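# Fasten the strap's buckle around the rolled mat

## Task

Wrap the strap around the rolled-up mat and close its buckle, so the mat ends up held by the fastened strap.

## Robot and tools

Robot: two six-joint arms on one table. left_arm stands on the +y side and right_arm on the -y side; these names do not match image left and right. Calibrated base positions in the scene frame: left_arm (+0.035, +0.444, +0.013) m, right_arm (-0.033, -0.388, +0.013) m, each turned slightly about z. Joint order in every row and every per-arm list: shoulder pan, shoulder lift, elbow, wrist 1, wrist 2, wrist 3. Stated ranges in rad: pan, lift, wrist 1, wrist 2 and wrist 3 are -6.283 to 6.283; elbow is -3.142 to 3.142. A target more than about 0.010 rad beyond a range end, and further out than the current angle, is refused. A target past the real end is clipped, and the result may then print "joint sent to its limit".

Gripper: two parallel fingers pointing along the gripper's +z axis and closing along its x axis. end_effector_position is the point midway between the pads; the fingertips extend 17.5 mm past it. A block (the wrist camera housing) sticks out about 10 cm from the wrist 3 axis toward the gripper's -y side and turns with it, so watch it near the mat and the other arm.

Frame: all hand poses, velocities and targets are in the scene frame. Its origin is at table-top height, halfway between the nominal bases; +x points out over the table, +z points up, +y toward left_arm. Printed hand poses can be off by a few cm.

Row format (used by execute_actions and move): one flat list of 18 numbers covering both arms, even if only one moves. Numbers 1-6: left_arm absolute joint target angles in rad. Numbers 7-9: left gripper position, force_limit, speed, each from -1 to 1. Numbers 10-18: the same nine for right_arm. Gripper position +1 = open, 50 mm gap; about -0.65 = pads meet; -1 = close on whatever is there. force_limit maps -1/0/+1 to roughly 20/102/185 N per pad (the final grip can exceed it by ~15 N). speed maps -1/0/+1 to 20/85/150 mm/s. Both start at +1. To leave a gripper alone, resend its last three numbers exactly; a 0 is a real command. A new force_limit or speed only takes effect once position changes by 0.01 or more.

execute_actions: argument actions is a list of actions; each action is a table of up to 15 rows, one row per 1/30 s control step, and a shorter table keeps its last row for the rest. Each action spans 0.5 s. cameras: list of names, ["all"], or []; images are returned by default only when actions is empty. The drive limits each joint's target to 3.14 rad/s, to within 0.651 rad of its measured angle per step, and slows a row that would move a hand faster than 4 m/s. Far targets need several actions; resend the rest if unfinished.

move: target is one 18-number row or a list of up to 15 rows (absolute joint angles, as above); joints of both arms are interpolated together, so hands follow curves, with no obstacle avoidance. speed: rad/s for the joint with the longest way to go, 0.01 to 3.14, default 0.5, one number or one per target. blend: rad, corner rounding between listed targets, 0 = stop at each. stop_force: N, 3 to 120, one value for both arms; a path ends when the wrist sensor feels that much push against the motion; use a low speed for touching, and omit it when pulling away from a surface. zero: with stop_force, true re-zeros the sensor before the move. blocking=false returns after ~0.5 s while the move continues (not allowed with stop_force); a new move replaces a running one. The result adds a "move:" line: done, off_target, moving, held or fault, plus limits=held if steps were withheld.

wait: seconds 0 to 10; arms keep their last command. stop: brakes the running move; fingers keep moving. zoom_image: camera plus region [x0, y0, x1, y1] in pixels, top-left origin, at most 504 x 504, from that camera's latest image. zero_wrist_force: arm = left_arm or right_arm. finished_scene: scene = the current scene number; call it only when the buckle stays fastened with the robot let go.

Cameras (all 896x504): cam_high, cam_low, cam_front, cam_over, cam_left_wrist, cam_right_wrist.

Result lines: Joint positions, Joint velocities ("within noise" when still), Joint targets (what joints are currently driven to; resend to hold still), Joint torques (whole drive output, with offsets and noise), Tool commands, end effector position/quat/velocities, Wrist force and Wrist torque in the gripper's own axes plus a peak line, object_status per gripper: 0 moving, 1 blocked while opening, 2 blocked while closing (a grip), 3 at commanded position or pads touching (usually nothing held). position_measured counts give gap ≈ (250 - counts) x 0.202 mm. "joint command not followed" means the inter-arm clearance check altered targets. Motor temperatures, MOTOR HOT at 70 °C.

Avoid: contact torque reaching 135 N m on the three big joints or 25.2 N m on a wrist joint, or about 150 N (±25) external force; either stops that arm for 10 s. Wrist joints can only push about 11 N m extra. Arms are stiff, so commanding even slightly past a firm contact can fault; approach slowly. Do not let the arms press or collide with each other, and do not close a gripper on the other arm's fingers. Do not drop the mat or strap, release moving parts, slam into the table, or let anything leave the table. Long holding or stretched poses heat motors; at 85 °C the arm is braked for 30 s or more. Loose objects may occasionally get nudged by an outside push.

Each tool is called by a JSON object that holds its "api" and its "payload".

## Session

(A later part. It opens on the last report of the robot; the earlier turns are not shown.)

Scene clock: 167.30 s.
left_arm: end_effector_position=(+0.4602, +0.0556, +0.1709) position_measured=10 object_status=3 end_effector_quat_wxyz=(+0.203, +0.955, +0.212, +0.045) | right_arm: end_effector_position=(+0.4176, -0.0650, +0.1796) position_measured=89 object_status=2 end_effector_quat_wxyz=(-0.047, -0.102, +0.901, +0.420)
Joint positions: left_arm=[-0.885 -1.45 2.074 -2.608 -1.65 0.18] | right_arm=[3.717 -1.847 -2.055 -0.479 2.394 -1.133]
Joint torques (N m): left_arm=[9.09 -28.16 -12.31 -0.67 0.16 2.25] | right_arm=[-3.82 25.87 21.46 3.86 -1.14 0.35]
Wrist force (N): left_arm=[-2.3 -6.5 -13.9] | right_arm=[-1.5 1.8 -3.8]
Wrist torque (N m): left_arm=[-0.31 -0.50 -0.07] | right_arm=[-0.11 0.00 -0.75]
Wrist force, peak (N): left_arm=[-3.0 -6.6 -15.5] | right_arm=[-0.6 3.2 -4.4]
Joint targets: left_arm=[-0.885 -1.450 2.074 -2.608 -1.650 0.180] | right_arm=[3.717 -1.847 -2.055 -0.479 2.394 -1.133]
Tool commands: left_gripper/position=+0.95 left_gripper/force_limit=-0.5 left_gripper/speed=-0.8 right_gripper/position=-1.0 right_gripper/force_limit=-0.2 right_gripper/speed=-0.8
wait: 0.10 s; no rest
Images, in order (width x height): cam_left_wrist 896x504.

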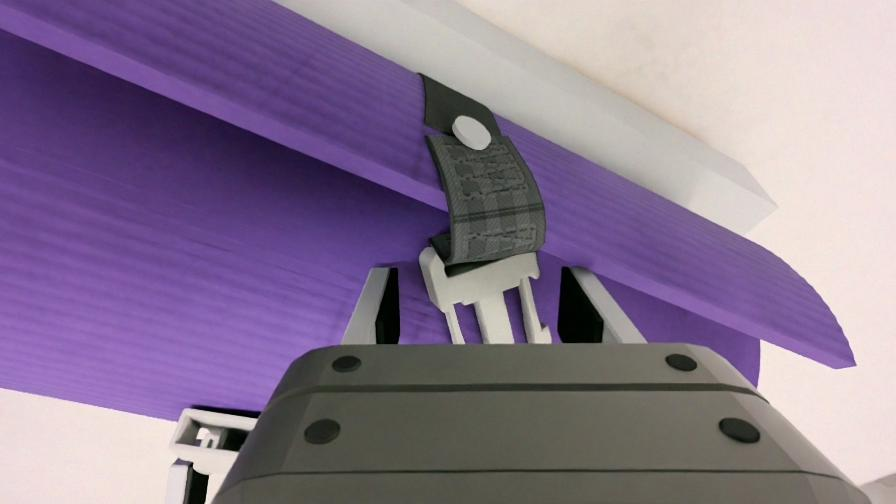

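{"api": "move", "payload": {"target": [[-0.885,-1.450,2.074,-2.608,-1.650,0.180,-1,-0.5,-0.8,3.717,-1.847,-2.055,-0.479,2.394,-1.133,-1,-0.2,-0.8]], "cameras": ["cam_left_wrist","cam_front"]}}

Scene clock: 171.63 s.
left_arm: end_effector_position=(+0.4605, +0.0556, +0.1714) position_measured=252 object_status=3 end_effector_quat_wxyz=(+0.204, +0.955, +0.212, +0.046) | right_arm: end_effector_position=(+0.4176, -0.0650, +0.1796) position_measured=89 object_status=2 end_effector_quat_wxyz=(-0.047, -0.102, +0.901, +0.420)
Joint positions: left_arm=[-0.885 -1.45 2.074 -2.608 -1.65 0.18] | right_arm=[3.717 -1.847 -2.055 -0.479 2.394 -1.133]
Joint torques (N m): left_arm=[9.95 -33.94 -26.25 -5.48 -1.73 -2.5] | right_arm=[-1.92 32.56 20.28 3.89 -1.1 -0.14]
Wrist force (N): left_arm=[-1.3 -1.9 -0.8] | right_arm=[-0.6 3.6 -4.4]
Wrist torque (N m): left_arm=[-0.19 0.06 -0.22] | right_arm=[-0.07 0.02 -0.76]
Wrist force, peak (N): left_arm=[-3.0 -6.5 -15.4] | right_arm=[-0.4 4.2 -4.6]
Joint targets: left_arm=[-0.885 -1.450 2.074 -2.608 -1.650 0.180] | right_arm=[3.717 -1.847 -2.055 -0.479 2.394 -1.133]
move: done
Images, in order (width x height): cam_front 896x504, cam_left_wrist 896x504.

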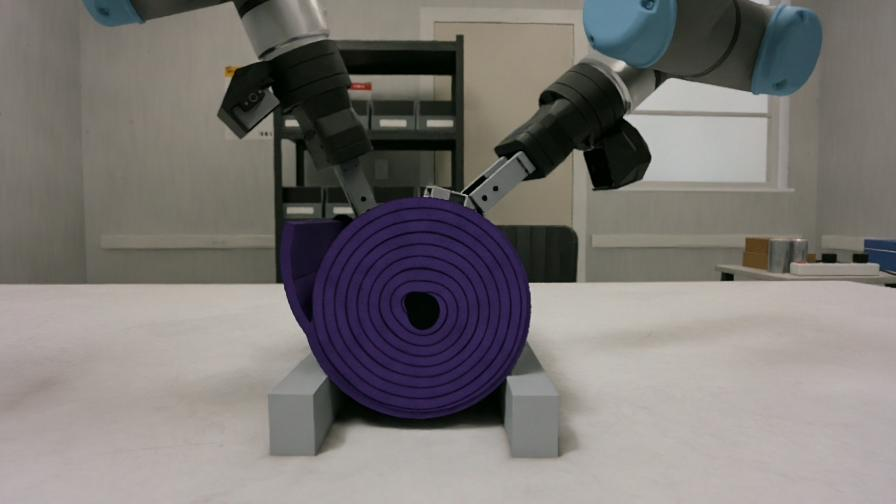

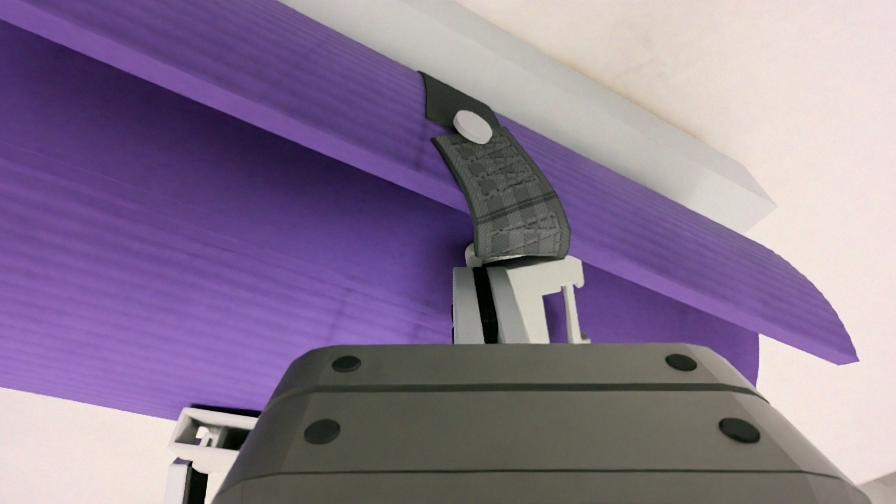

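{"api": "move", "payload": {"target": [[-0.8833,-1.4749,2.073,-2.5804,-1.6512,0.1817,-1,-0.5,-0.8,3.717,-1.847,-2.055,-0.479,2.394,-1.133,-1,-0.2,-0.8],[-0.7606,-1.4459,1.9465,-2.384,-1.8543,0.7132,0.8,-0.5,-0.8,3.717,-1.847,-2.055,-0.479,2.394,-1.133,-1,-0.2,-0.8]], "speed": 0.4, "cameras": ["cam_left_wrist","cam_over","cam_front"]}}

Scene clock: 187.07 s.
left_arm: end_effector_position=(+0.4703, +0.0728, +0.2026) position_measured=32 object_status=3 end_effector_quat_wxyz=(+0.208, +0.978, +0.000, +0.000) | right_arm: end_effector_position=(+0.4176, -0.0650, +0.1796) position_measured=89 object_status=2 end_effector_quat_wxyz=(-0.047, -0.102, +0.901, +0.420)
Joint positions: left_arm=[-0.761 -1.446 1.947 -2.384 -1.854 0.713] | right_arm=[3.717 -1.847 -2.055 -0.479 2.394 -1.133]
Joint torques (N m): left_arm=[-9.22 -39.72 -17.16 -6.09 -2.14 2.39] | right_arm=[1.53 36.31 18.18 3.53 -0.98 -0.82]
Wrist force (N): left_arm=[-0.8 -1.8 1.9] | right_arm=[-0.5 4.0 -4.5]
Wrist torque (N m): left_arm=[-0.17 0.02 -0.24] | right_arm=[-0.05 0.04 -0.76]
Wrist force, peak (N): left_arm=[-1.4 -2.2 2.2] | right_arm=[-0.3 4.1 -4.7]
Joint targets: left_arm=[-0.761 -1.446 1.946 -2.384 -1.854 0.713] | right_arm=[3.717 -1.847 -2.055 -0.479 2.394 -1.133]
move: done
Images, in order (width x height): cam_front 896x504, cam_over 896x504, cam_left_wrist 896x504.

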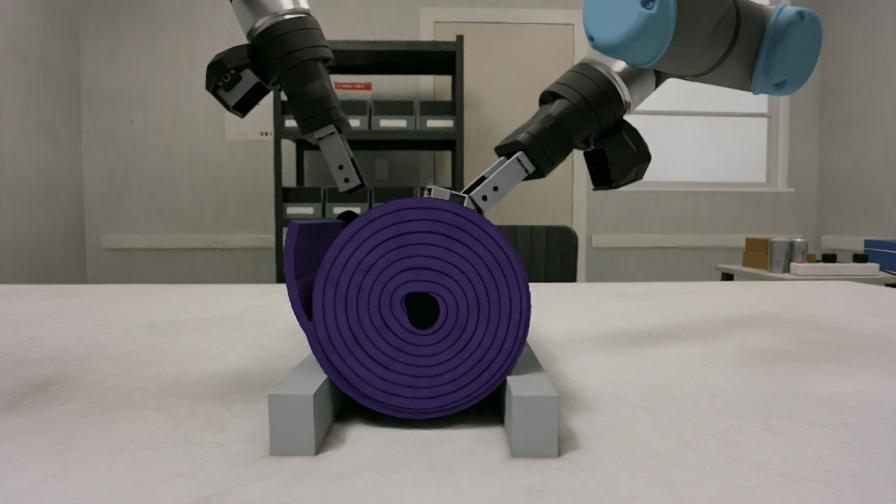

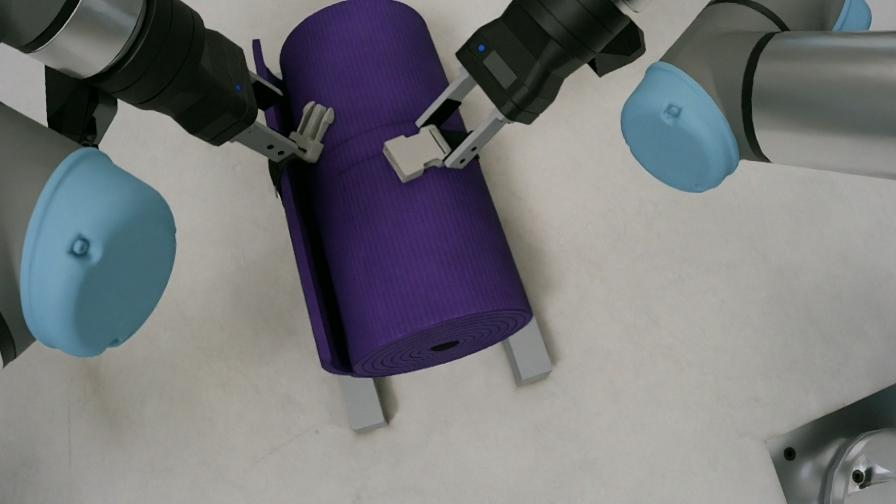

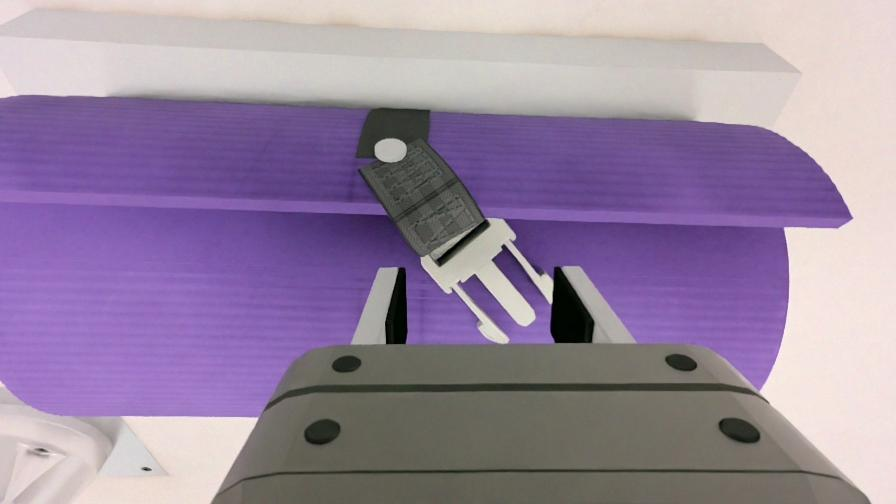

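{"api": "move", "payload": {"target": [[-0.7738,-1.3964,1.9737,-2.4644,-1.8501,0.7,0.8,-0.5,-0.8,3.717,-1.847,-2.055,-0.479,2.394,-1.133,-1,-0.2,-0.8]], "speed": 0.08, "stop_force": 12, "cameras": ["cam_left_wrist"]}}

Scene clock: 200.93 s.
left_arm: end_effector_position=(+0.4703, +0.0632, +0.1740) position_measured=32 object_status=3 end_effector_quat_wxyz=(+0.208, +0.978, +0.000, +0.000) | right_arm: end_effector_position=(+0.4176, -0.0650, +0.1796) position_measured=89 object_status=2 end_effector_quat_wxyz=(-0.047, -0.102, +0.901, +0.420)
Joint positions: left_arm=[-0.774 -1.396 1.974 -2.464 -1.85 0.7] | right_arm=[3.717 -1.847 -2.055 -0.479 2.394 -1.133]
Joint torques (N m): left_arm=[9.84 -41.9 -28.73 -0.82 -1.4 2.45] | right_arm=[3.76 36.57 15.96 3.37 -1.15 -0.87]
Wrist force (N): left_arm=[-1.1 -2.1 2.0] | right_arm=[-1.0 2.4 -3.8]
Wrist torque (N m): left_arm=[-0.22 0.04 -0.24] | right_arm=[-0.12 0.00 -0.75]
Wrist force, peak (N): left_arm=[-1.2 -2.1 2.3] | right_arm=[-0.4 4.1 -4.6]
Joint targets: left_arm=[-0.774 -1.396 1.974 -2.464 -1.850 0.700] | right_arm=[3.717 -1.847 -2.055 -0.479 2.394 -1.133]
move: done
Images, in order (width x height): cam_left_wrist 896x504.

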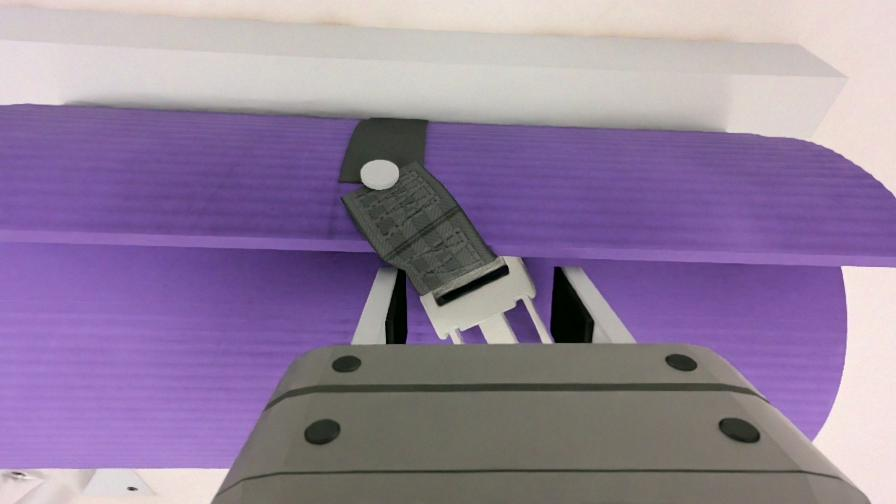

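{"api": "move", "payload": {"target": [[-0.7782,-1.3820,1.9786,-2.4848,-1.8488,0.696,0.8,-0.5,-0.8,3.717,-1.847,-2.055,-0.479,2.394,-1.133,-1,-0.2,-0.8]], "speed": 0.04, "stop_force": 15, "cameras": ["cam_left_wrist"]}}

Scene clock: 210.33 s.
left_arm: end_effector_position=(+0.4703, +0.0600, +0.1667) position_measured=32 object_status=3 end_effector_quat_wxyz=(+0.208, +0.978, +0.000, +0.000) | right_arm: end_effector_position=(+0.4176, -0.0650, +0.1796) position_measured=89 object_status=2 end_effector_quat_wxyz=(-0.047, -0.102, +0.901, +0.420)
Joint positions: left_arm=[-0.778 -1.382 1.979 -2.485 -1.849 0.696] | right_arm=[3.717 -1.847 -2.055 -0.479 2.394 -1.133]
Joint torques (N m): left_arm=[8.46 -41.48 -27.62 -1.08 -0.47 2.35] | right_arm=[5.94 36.62 14.28 3.28 -1.07 -0.76]
Wrist force (N): left_arm=[-1.1 -2.0 1.7] | right_arm=[-0.6 3.8 -4.4]
Wrist torque (N m): left_arm=[-0.23 0.02 -0.24] | right_arm=[-0.06 0.03 -0.76]
Wrist force, peak (N): left_arm=[-1.3 -2.1 2.1] | right_arm=[-0.5 3.8 -4.7]
Joint targets: left_arm=[-0.778 -1.382 1.979 -2.485 -1.849 0.696] | right_arm=[3.717 -1.847 -2.055 -0.479 2.394 -1.133]
move: done
Images, in order (width x height): cam_left_wrist 896x504.

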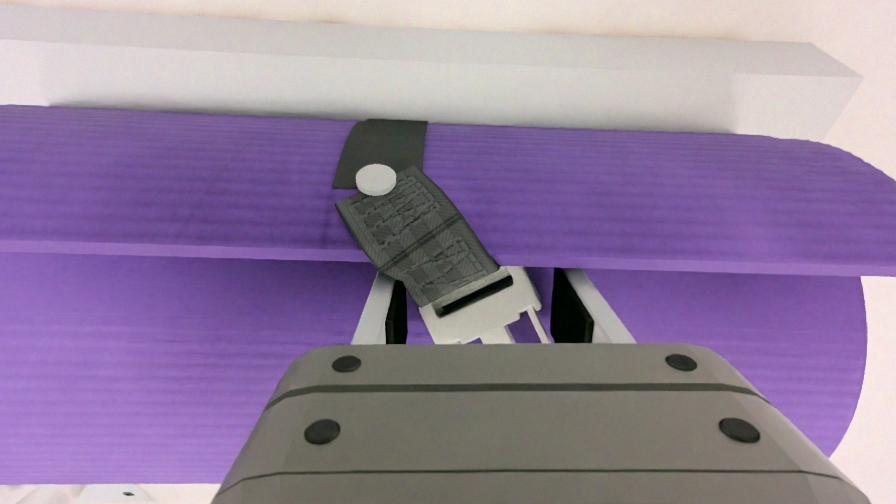

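{"api": "move", "payload": {"target": [[-0.7782,-1.3820,1.9786,-2.4848,-1.8488,0.696,-1,-0.5,-0.9,3.717,-1.847,-2.055,-0.479,2.394,-1.133,-1,-0.2,-0.8]], "cameras": ["cam_left_wrist","cam_over"]}}

Scene clock: 214.33 s.
left_arm: end_effector_position=(+0.4703, +0.0600, +0.1667) position_measured=78 object_status=2 end_effector_quat_wxyz=(+0.208, +0.978, +0.000, +0.000) | right_arm: end_effector_position=(+0.4176, -0.0650, +0.1796) position_measured=89 object_status=2 end_effector_quat_wxyz=(-0.047, -0.102, +0.901, +0.420)
Joint positions: left_arm=[-0.778 -1.382 1.979 -2.485 -1.849 0.696] | right_arm=[3.717 -1.847 -2.055 -0.479 2.394 -1.133]
Joint torques (N m): left_arm=[8.33 -41.85 -27.66 -1.09 -2.22 2.22] | right_arm=[6.13 36.32 12.53 3.18 -0.94 -0.66]
Wrist force (N): left_arm=[-1.4 -1.8 1.6] | right_arm=[-0.4 3.8 -4.5]
Wrist torque (N m): left_arm=[-0.18 0.05 -0.24] | right_arm=[-0.06 0.01 -0.75]
Wrist force, peak (N): left_arm=[-1.5 -2.0 1.9] | right_arm=[-0.2 4.0 -4.7]
Joint targets: left_arm=[-0.778 -1.382 1.979 -2.485 -1.849 0.696] | right_arm=[3.717 -1.847 -2.055 -0.479 2.394 -1.133]
move: done
Images, in order (width x height): cam_over 896x504, cam_left_wrist 896x504.

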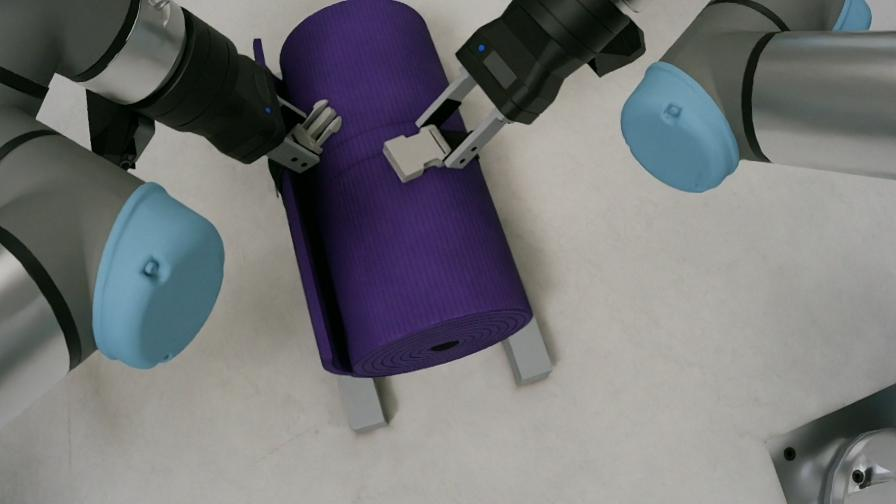

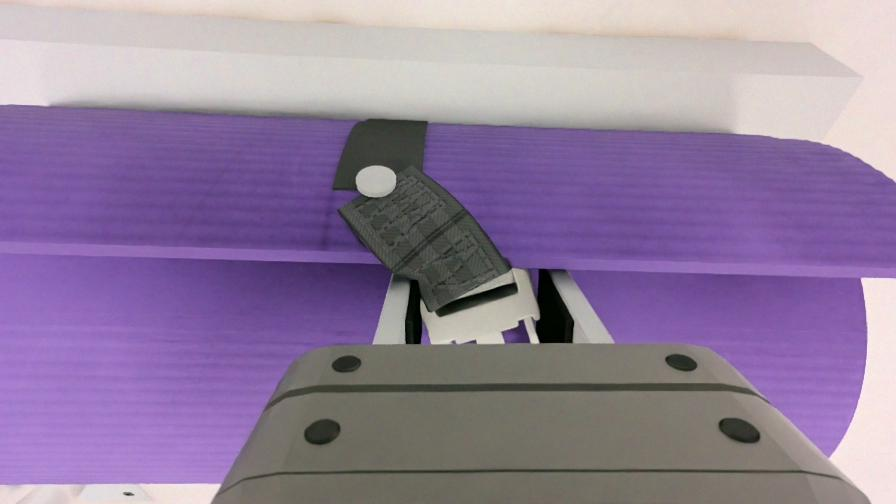

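{"api": "move", "payload": {"target": [[-0.8136,-1.4327,2.0307,-2.4801,-1.8558,0.7183,-1,-0.5,-0.9,3.717,-1.847,-2.055,-0.479,2.394,-1.133,-1,-0.2,-0.8],[-0.8136,-1.4327,2.0307,-2.4801,-1.8558,0.7183,0.45,-0.5,-0.9,3.717,-1.847,-2.055,-0.479,2.394,-1.133,-1,-0.2,-0.8]], "speed": 0.08, "cameras": ["cam_left_wrist"]}}

{"api": "move", "payload": {"target": [[-0.8136,-1.4327,2.0307,-2.4801,-1.8558,0.7183,-1,-0.4,-0.9,3.717,-1.847,-2.055,-0.479,2.394,-1.133,-1,-0.2,-0.8]], "cameras": ["cam_left_wrist","cam_over"]}}

Scene clock: 222.80 s.
left_arm: end_effector_position=(+0.4402, +0.0612, +0.1692) position_measured=78 object_status=2 end_effector_quat_wxyz=(+0.208, +0.978, -0.028, -0.006) | right_arm: end_effector_position=(+0.4176, -0.0650, +0.1796) position_measured=89 object_status=2 end_effector_quat_wxyz=(-0.047, -0.102, +0.901, +0.420)
Joint positions: left_arm=[-0.814 -1.433 2.031 -2.48 -1.856 0.718] | right_arm=[3.717 -1.847 -2.055 -0.479 2.394 -1.133]
Joint torques (N m): left_arm=[11.33 -23.35 -29.02 -4.71 1.46 -2.63] | right_arm=[6.33 36.67 10.52 3.02 -0.91 -0.66]
Wrist force (N): left_arm=[-1.0 -2.1 1.9] | right_arm=[-0.7 3.2 -4.2]
Wrist torque (N m): left_arm=[-0.21 0.05 -0.35] | right_arm=[-0.09 0.02 -0.76]
Wrist force, peak (N): left_arm=[-1.6 -2.1 2.1] | right_arm=[-0.4 4.1 -4.6]
Joint targets: left_arm=[-0.814 -1.433 2.031 -2.480 -1.856 0.718] | right_arm=[3.717 -1.847 -2.055 -0.479 2.394 -1.133]
move: done
Images, in order (width x height): cam_left_wrist 896x504.

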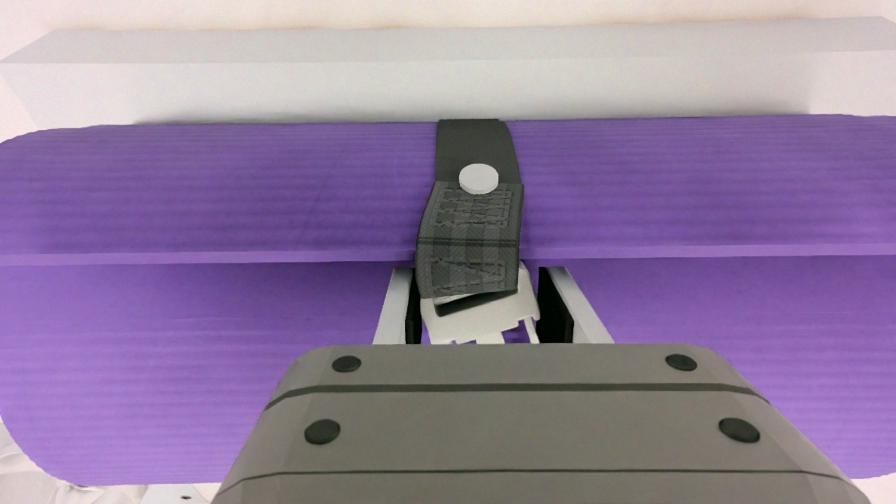

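Scene clock: 223.30 s.
left_arm: end_effector_position=(+0.4402, +0.0612, +0.1692) position_measured=79 object_status=2 end_effector_quat_wxyz=(+0.208, +0.978, -0.028, -0.006) | right_arm: end_effector_position=(+0.4176, -0.0650, +0.1796) position_measured=89 object_status=2 end_effector_quat_wxyz=(-0.047, -0.102, +0.901, +0.420)
Joint positions: left_arm=[-0.814 -1.433 2.031 -2.48 -1.856 0.718] | right_arm=[3.717 -1.847 -2.055 -0.479 2.394 -1.133]
Joint torques (N m): left_arm=[10.87 -24.16 -28.71 -5.62 1.45 -2.8] | right_arm=[6.09 36.48 10.46 2.94 -0.96 -0.65]
Wrist force (N): left_arm=[-0.9 -2.1 1.9] | right_arm=[-1.2 2.3 -3.6]
Wrist torque (N m): left_arm=[-0.21 0.04 -0.35] | right_arm=[-0.11 0.04 -0.76]
Wrist force, peak (N): left_arm=[-1.0 -2.0 2.2] | right_arm=[-0.3 4.0 -4.5]
Joint targets: left_arm=[-0.814 -1.433 2.031 -2.480 -1.856 0.718] | right_arm=[3.717 -1.847 -2.055 -0.479 2.394 -1.133]
move: done
Images, in order (width x height): cam_over 896x504, cam_left_wrist 896x504.

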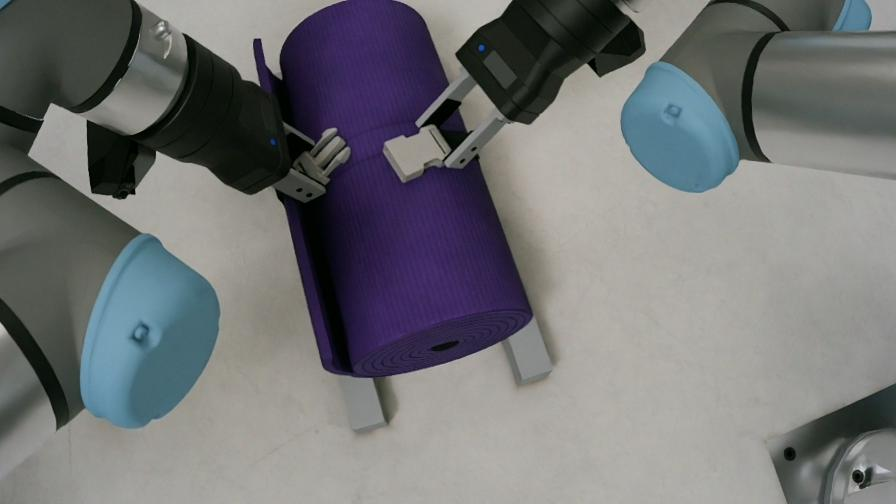

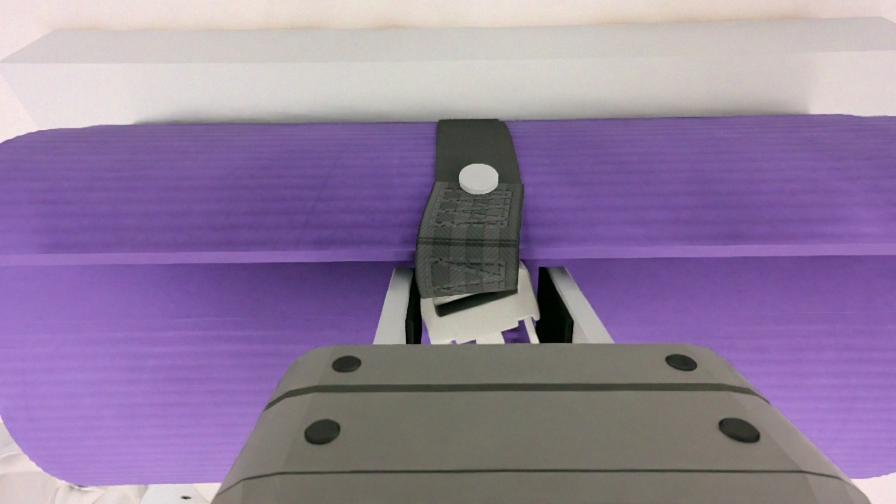

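{"api": "move", "payload": {"target": [-0.8136,-1.4327,2.0307,-2.4801,-1.8558,0.7183,0.4,-0.5,-0.9,3.717,-1.847,-2.055,-0.479,2.394,-1.133,-1,-0.2,-0.8], "cameras": ["cam_left_wrist"]}}

{"api": "move", "payload": {"target": [-0.8136,-1.4327,2.0307,-2.4801,-1.8558,0.7183,-1,-0.4,-0.9,3.717,-1.847,-2.055,-0.479,2.394,-1.133,-1,-0.2,-0.8], "cameras": ["cam_left_wrist","cam_over"]}}

Scene clock: 229.57 s.
left_arm: end_effector_position=(+0.4402, +0.0612, +0.1692) position_measured=79 object_status=2 end_effector_quat_wxyz=(+0.208, +0.978, -0.028, -0.006) | right_arm: end_effector_position=(+0.4176, -0.0650, +0.1796) position_measured=89 object_status=2 end_effector_quat_wxyz=(-0.047, -0.102, +0.901, +0.420)
Joint positions: left_arm=[-0.814 -1.433 2.031 -2.48 -1.856 0.718] | right_arm=[3.717 -1.847 -2.055 -0.479 2.394 -1.133]
Joint torques (N m): left_arm=[11.82 -23.59 -29.18 -5.52 1.53 -2.77] | right_arm=[6.48 36.41 10.62 2.84 -1.09 -0.69]
Wrist force (N): left_arm=[-1.0 -2.1 1.9] | right_arm=[-0.7 3.1 -4.0]
Wrist torque (N m): left_arm=[-0.21 0.05 -0.35] | right_arm=[-0.07 0.00 -0.76]
Wrist force, peak (N): left_arm=[-1.0 -2.2 2.1] | right_arm=[-0.4 4.1 -4.8]
Joint targets: left_arm=[-0.814 -1.433 2.031 -2.480 -1.856 0.718] | right_arm=[3.717 -1.847 -2.055 -0.479 2.394 -1.133]
move: done
Images, in order (width x height): cam_left_wrist 896x504.

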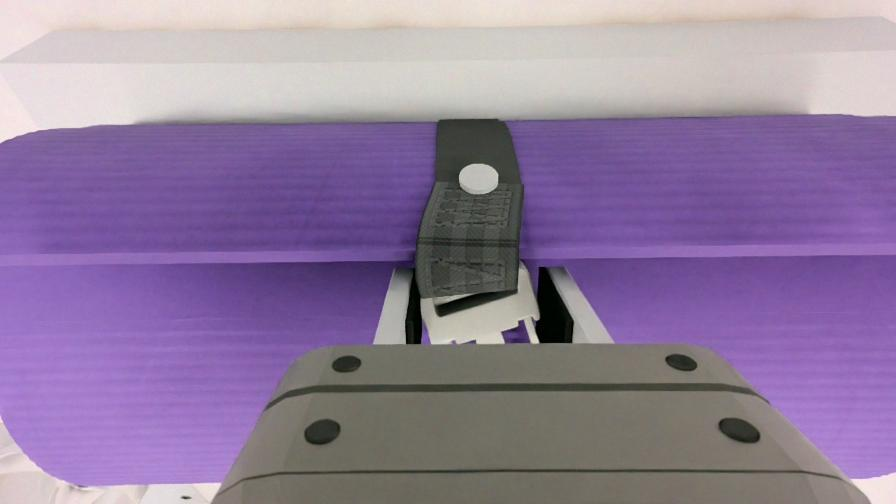

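Scene clock: 230.07 s.
left_arm: end_effector_position=(+0.4402, +0.0612, +0.1692) position_measured=79 object_status=2 end_effector_quat_wxyz=(+0.208, +0.978, -0.028, -0.006) | right_arm: end_effector_position=(+0.4176, -0.0650, +0.1796) position_measured=89 object_status=2 end_effector_quat_wxyz=(-0.047, -0.102, +0.901, +0.420)
Joint positions: left_arm=[-0.814 -1.433 2.031 -2.48 -1.856 0.718] | right_arm=[3.717 -1.847 -2.055 -0.479 2.394 -1.133]
Joint torques (N m): left_arm=[10.96 -24.21 -29.32 -5.62 1.54 -2.72] | right_arm=[6.3 36.58 10.76 2.83 -0.95 -0.69]
Wrist force (N): left_arm=[-0.9 -1.8 1.9] | right_arm=[-0.2 4.1 -4.6]
Wrist torque (N m): left_arm=[-0.18 0.03 -0.35] | right_arm=[-0.04 -0.01 -0.75]
Wrist force, peak (N): left_arm=[-0.9 -2.2 2.1] | right_arm=[-0.2 4.1 -4.6]
Joint targets: left_arm=[-0.814 -1.433 2.031 -2.480 -1.856 0.718] | right_arm=[3.717 -1.847 -2.055 -0.479 2.394 -1.133]
move: done
Images, in order (width x height): cam_over 896x504, cam_left_wrist 896x504.

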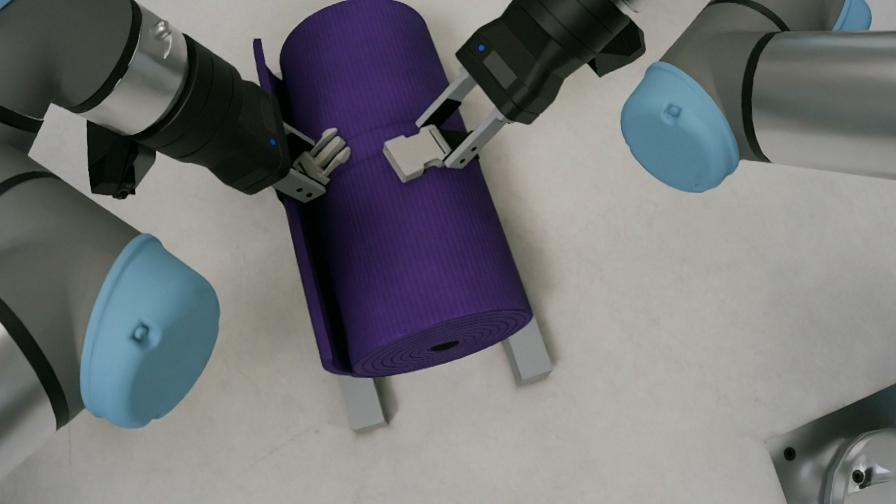

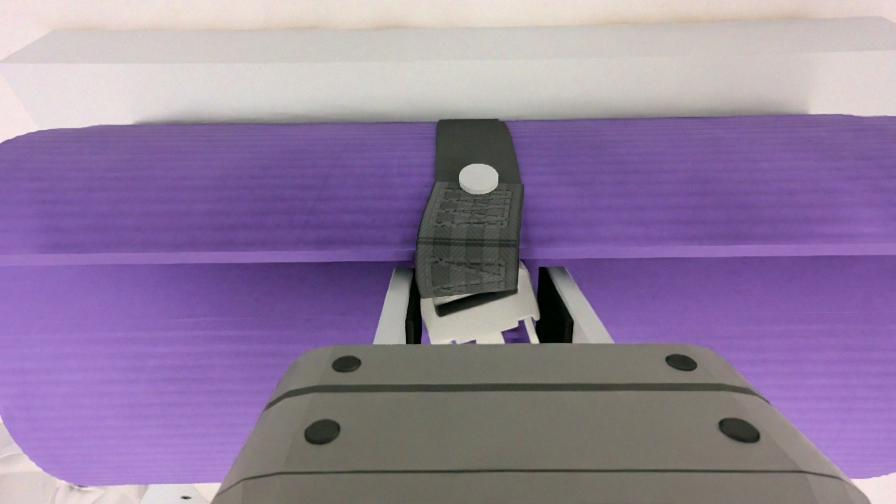

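{"api": "move", "payload": {"target": [-0.8136,-1.4327,2.0307,-2.4801,-1.8558,0.7183,0.75,-0.5,-0.9,3.717,-1.847,-2.055,-0.479,2.394,-1.133,-1,-0.2,-0.8], "cameras": ["cam_left_wrist"]}}

{"api": "move", "payload": {"target": [-0.8136,-1.4327,2.0307,-2.4801,-1.8558,0.7183,-1,-0.4,-0.9,3.717,-1.847,-2.055,-0.479,2.394,-1.133,-1,-0.2,-0.8], "cameras": ["cam_left_wrist","cam_over"]}}

Scene clock: 234.37 s.
left_arm: end_effector_position=(+0.4402, +0.0612, +0.1692) position_measured=41 object_status=3 end_effector_quat_wxyz=(+0.208, +0.978, -0.028, -0.006) | right_arm: end_effector_position=(+0.4176, -0.0650, +0.1796) position_measured=89 object_status=2 end_effector_quat_wxyz=(-0.047, -0.102, +0.901, +0.420)
Joint positions: left_arm=[-0.814 -1.433 2.031 -2.48 -1.856 0.718] | right_arm=[3.717 -1.847 -2.055 -0.479 2.394 -1.133]
Joint torques (N m): left_arm=[10.83 -23.17 -28.86 -5.7 1.27 -2.64] | right_arm=[6.9 36.57 10.53 2.73 -1.02 -0.69]
Wrist force (N): left_arm=[-0.9 -2.0 2.1] | right_arm=[-1.1 2.5 -3.9]
Wrist torque (N m): left_arm=[-0.20 0.03 -0.35] | right_arm=[-0.10 0.03 -0.76]
Wrist force, peak (N): left_arm=[-0.9 -2.3 2.1] | right_arm=[-0.5 4.0 -4.8]
Joint targets: left_arm=[-0.814 -1.433 2.031 -2.480 -1.856 0.718] | right_arm=[3.717 -1.847 -2.055 -0.479 2.394 -1.133]
move: done
Images, in order (width x height): cam_left_wrist 896x504.

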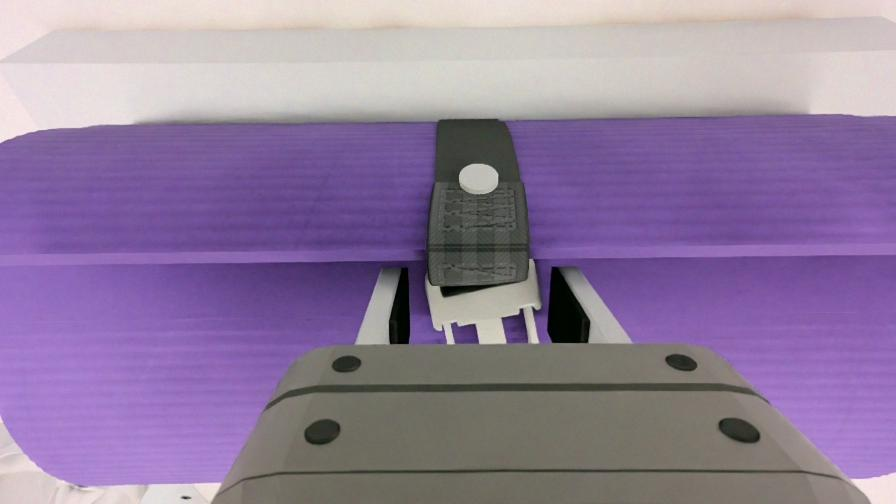

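Scene clock: 236.20 s.
left_arm: end_effector_position=(+0.4402, +0.0612, +0.1692) position_measured=252 object_status=3 end_effector_quat_wxyz=(+0.208, +0.978, -0.028, -0.006) | right_arm: end_effector_position=(+0.4176, -0.0650, +0.1796) position_measured=89 object_status=2 end_effector_quat_wxyz=(-0.047, -0.102, +0.901, +0.420)
Joint positions: left_arm=[-0.814 -1.433 2.031 -2.48 -1.856 0.718] | right_arm=[3.717 -1.847 -2.055 -0.479 2.394 -1.133]
Joint torques (N m): left_arm=[9.31 -23.58 -27.01 -5.63 1.19 -2.45] | right_arm=[6.29 36.81 10.85 2.66 -0.9 -0.73]
Wrist force (N): left_arm=[-0.8 -2.4 1.1] | right_arm=[-0.6 3.0 -4.1]
Wrist torque (N m): left_arm=[-0.23 0.04 -0.35] | right_arm=[-0.08 0.00 -0.75]
Wrist force, peak (N): left_arm=[-0.9 -2.1 2.1] | right_arm=[-0.3 4.0 -4.8]
Joint targets: left_arm=[-0.814 -1.433 2.031 -2.480 -1.856 0.718] | right_arm=[3.717 -1.847 -2.055 -0.479 2.394 -1.133]
move: done
Images, in order (width x height): cam_over 896x504, cam_left_wrist 896x504.

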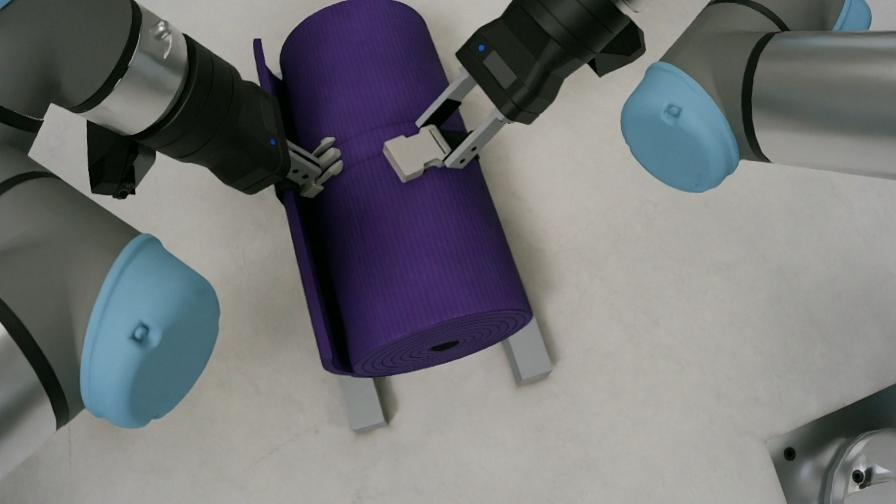

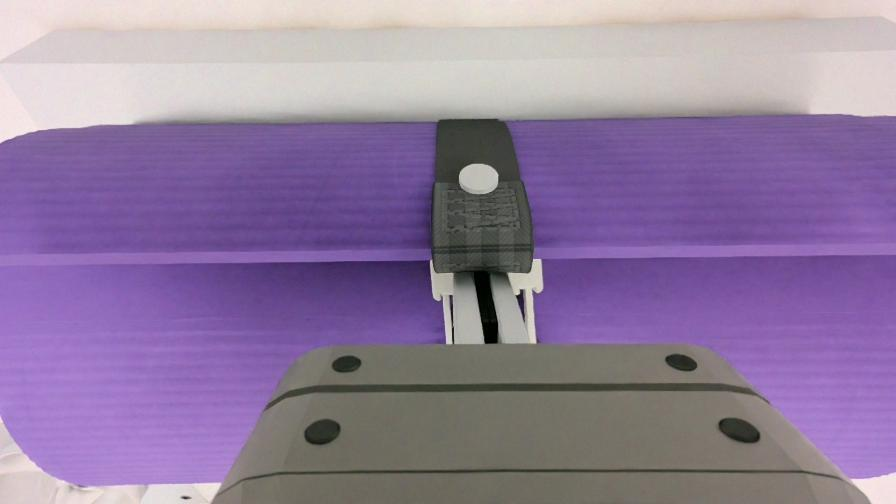

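{"api": "move", "payload": {"target": [-0.8136,-1.4327,2.0307,-2.4801,-1.8558,0.7183,0.75,-0.5,-0.9,3.717,-1.847,-2.055,-0.479,2.394,-1.133,-1,-0.2,-0.8]}}

{"api": "move", "payload": {"target": [-0.8159,-1.4189,2.0399,-2.5037,-1.8551,0.7159,0.75,-0.5,-0.9,3.717,-1.847,-2.055,-0.479,2.394,-1.133,-1,-0.2,-0.8], "speed": 0.04, "stop_force": 15, "cameras": ["cam_left_wrist"]}}

Scene clock: 246.37 s.
left_arm: end_effector_position=(+0.4402, +0.0612, +0.1692) position_measured=41 object_status=0 end_effector_quat_wxyz=(+0.208, +0.978, -0.028, -0.006) | right_arm: end_effector_position=(+0.4176, -0.0650, +0.1796) position_measured=89 object_status=2 end_effector_quat_wxyz=(-0.047, -0.102, +0.901, +0.420)
Joint positions: left_arm=[-0.814 -1.433 2.031 -2.48 -1.856 0.718] | right_arm=[3.717 -1.847 -2.055 -0.479 2.394 -1.133]
Joint torques (N m): left_arm=[6.51 -23.84 -24.37 -5.64 0.59 -2.54] | right_arm=[6.66 36.65 10.78 2.42 -1.08 -0.66]
Wrist force (N): left_arm=[-0.7 -2.1 2.0] | right_arm=[-0.7 3.2 -4.1]
Wrist torque (N m): left_arm=[-0.20 0.01 -0.35] | right_arm=[-0.06 0.01 -0.76]
Wrist force, peak (N): left_arm=[-1.2 -2.2 2.0] | right_arm=[-0.3 4.1 -4.7]
Joint targets: left_arm=[-0.814 -1.433 2.031 -2.480 -1.856 0.718] | right_arm=[3.717 -1.847 -2.055 -0.479 2.394 -1.133]
move: done

Scene clock: 248.07 s.
left_arm: end_effector_position=(+0.4400, +0.0598, +0.1610) position_measured=41 object_status=3 end_effector_quat_wxyz=(+0.208, +0.978, -0.028, -0.006) | right_arm: end_effector_position=(+0.4176, -0.0650, +0.1796) position_measured=89 object_status=2 end_effector_quat_wxyz=(-0.047, -0.102, +0.901, +0.420)
Joint positions: left_arm=[-0.816 -1.419 2.04 -2.504 -1.855 0.716] | right_arm=[3.717 -1.847 -2.055 -0.479 2.394 -1.133]
Joint torques (N m): left_arm=[1.27 -39.48 -28.63 -1 0.51 0.61] | right_arm=[6.57 36.3 10.72 2.4 -1.01 -0.73]
Wrist force (N): left_arm=[-1.2 -2.2 1.8] | right_arm=[-0.5 3.4 -4.4]
Wrist torque (N m): left_arm=[-0.23 0.08 -0.23] | right_arm=[-0.08 0.01 -0.76]
Wrist force, peak (N): left_arm=[-0.9 -2.1 2.2] | right_arm=[-0.6 4.0 -4.6]
Joint targets: left_arm=[-0.816 -1.419 2.040 -2.504 -1.855 0.716] | right_arm=[3.717 -1.847 -2.055 -0.479 2.394 -1.133]
move: done
Images, in order (width x height): cam_left_wrist 896x504.

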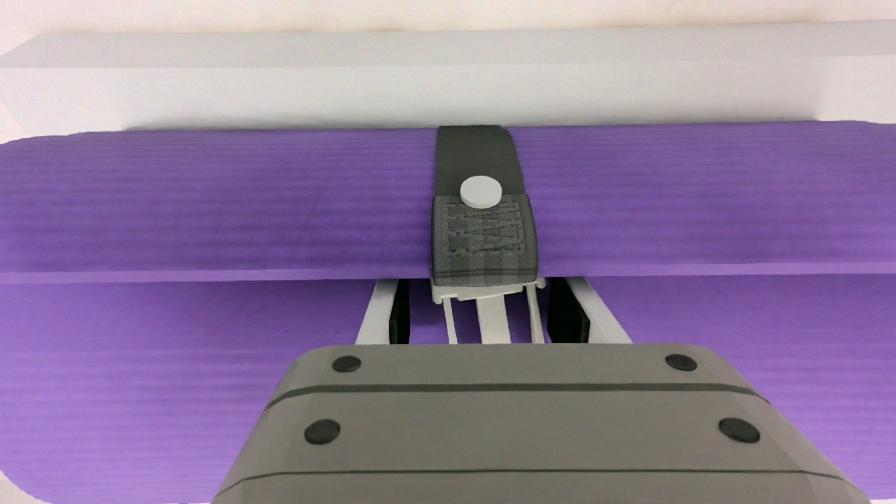

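{"api": "move", "payload": {"target": [-0.8159,-1.4189,2.0399,-2.5037,-1.8551,0.7159,-1,-0.4,-0.9,3.717,-1.847,-2.055,-0.479,2.394,-1.133,-1,-0.2,-0.8], "cameras": ["cam_left_wrist","cam_over"]}}

Scene clock: 251.47 s.
left_arm: end_effector_position=(+0.4400, +0.0598, +0.1610) position_measured=91 object_status=2 end_effector_quat_wxyz=(+0.208, +0.978, -0.028, -0.006) | right_arm: end_effector_position=(+0.4176, -0.0650, +0.1796) position_measured=89 object_status=2 end_effector_quat_wxyz=(-0.047, -0.102, +0.901, +0.420)
Joint positions: left_arm=[-0.816 -1.419 2.04 -2.504 -1.855 0.716] | right_arm=[3.717 -1.847 -2.055 -0.479 2.394 -1.133]
Joint torques (N m): left_arm=[8.74 -39.43 -28.43 -1.17 -2.31 2.37] | right_arm=[6.94 36.11 10.95 2.26 -1.05 -0.61]
Wrist force (N): left_arm=[-1.0 -1.9 2.0] | right_arm=[-0.5 3.8 -4.7]
Wrist torque (N m): left_arm=[-0.20 0.04 -0.22] | right_arm=[-0.06 0.04 -0.76]
Wrist force, peak (N): left_arm=[-0.9 -2.2 2.0] | right_arm=[-0.4 4.0 -4.6]
Joint targets: left_arm=[-0.816 -1.419 2.040 -2.504 -1.855 0.716] | right_arm=[3.717 -1.847 -2.055 -0.479 2.394 -1.133]
move: done
Images, in order (width x height): cam_over 896x504, cam_left_wrist 896x504.

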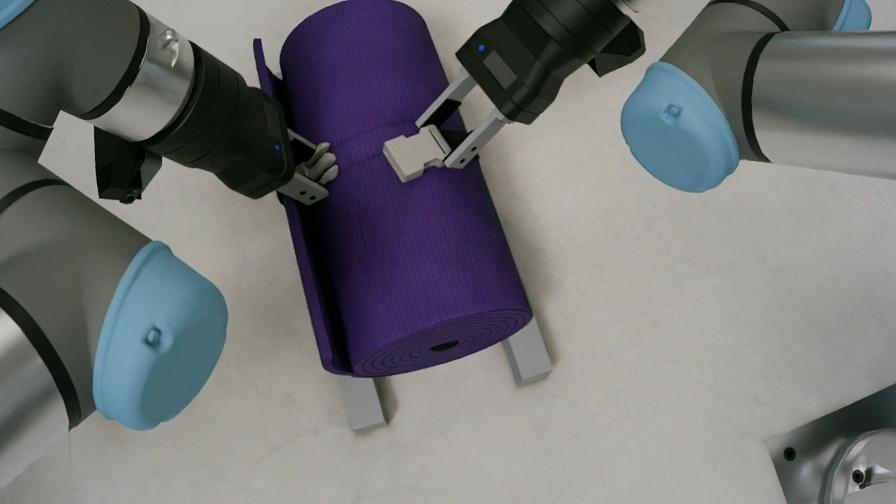

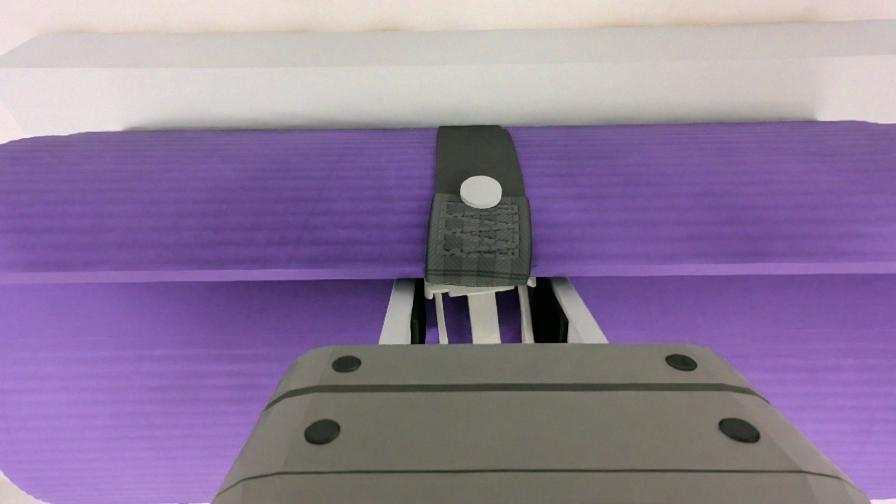

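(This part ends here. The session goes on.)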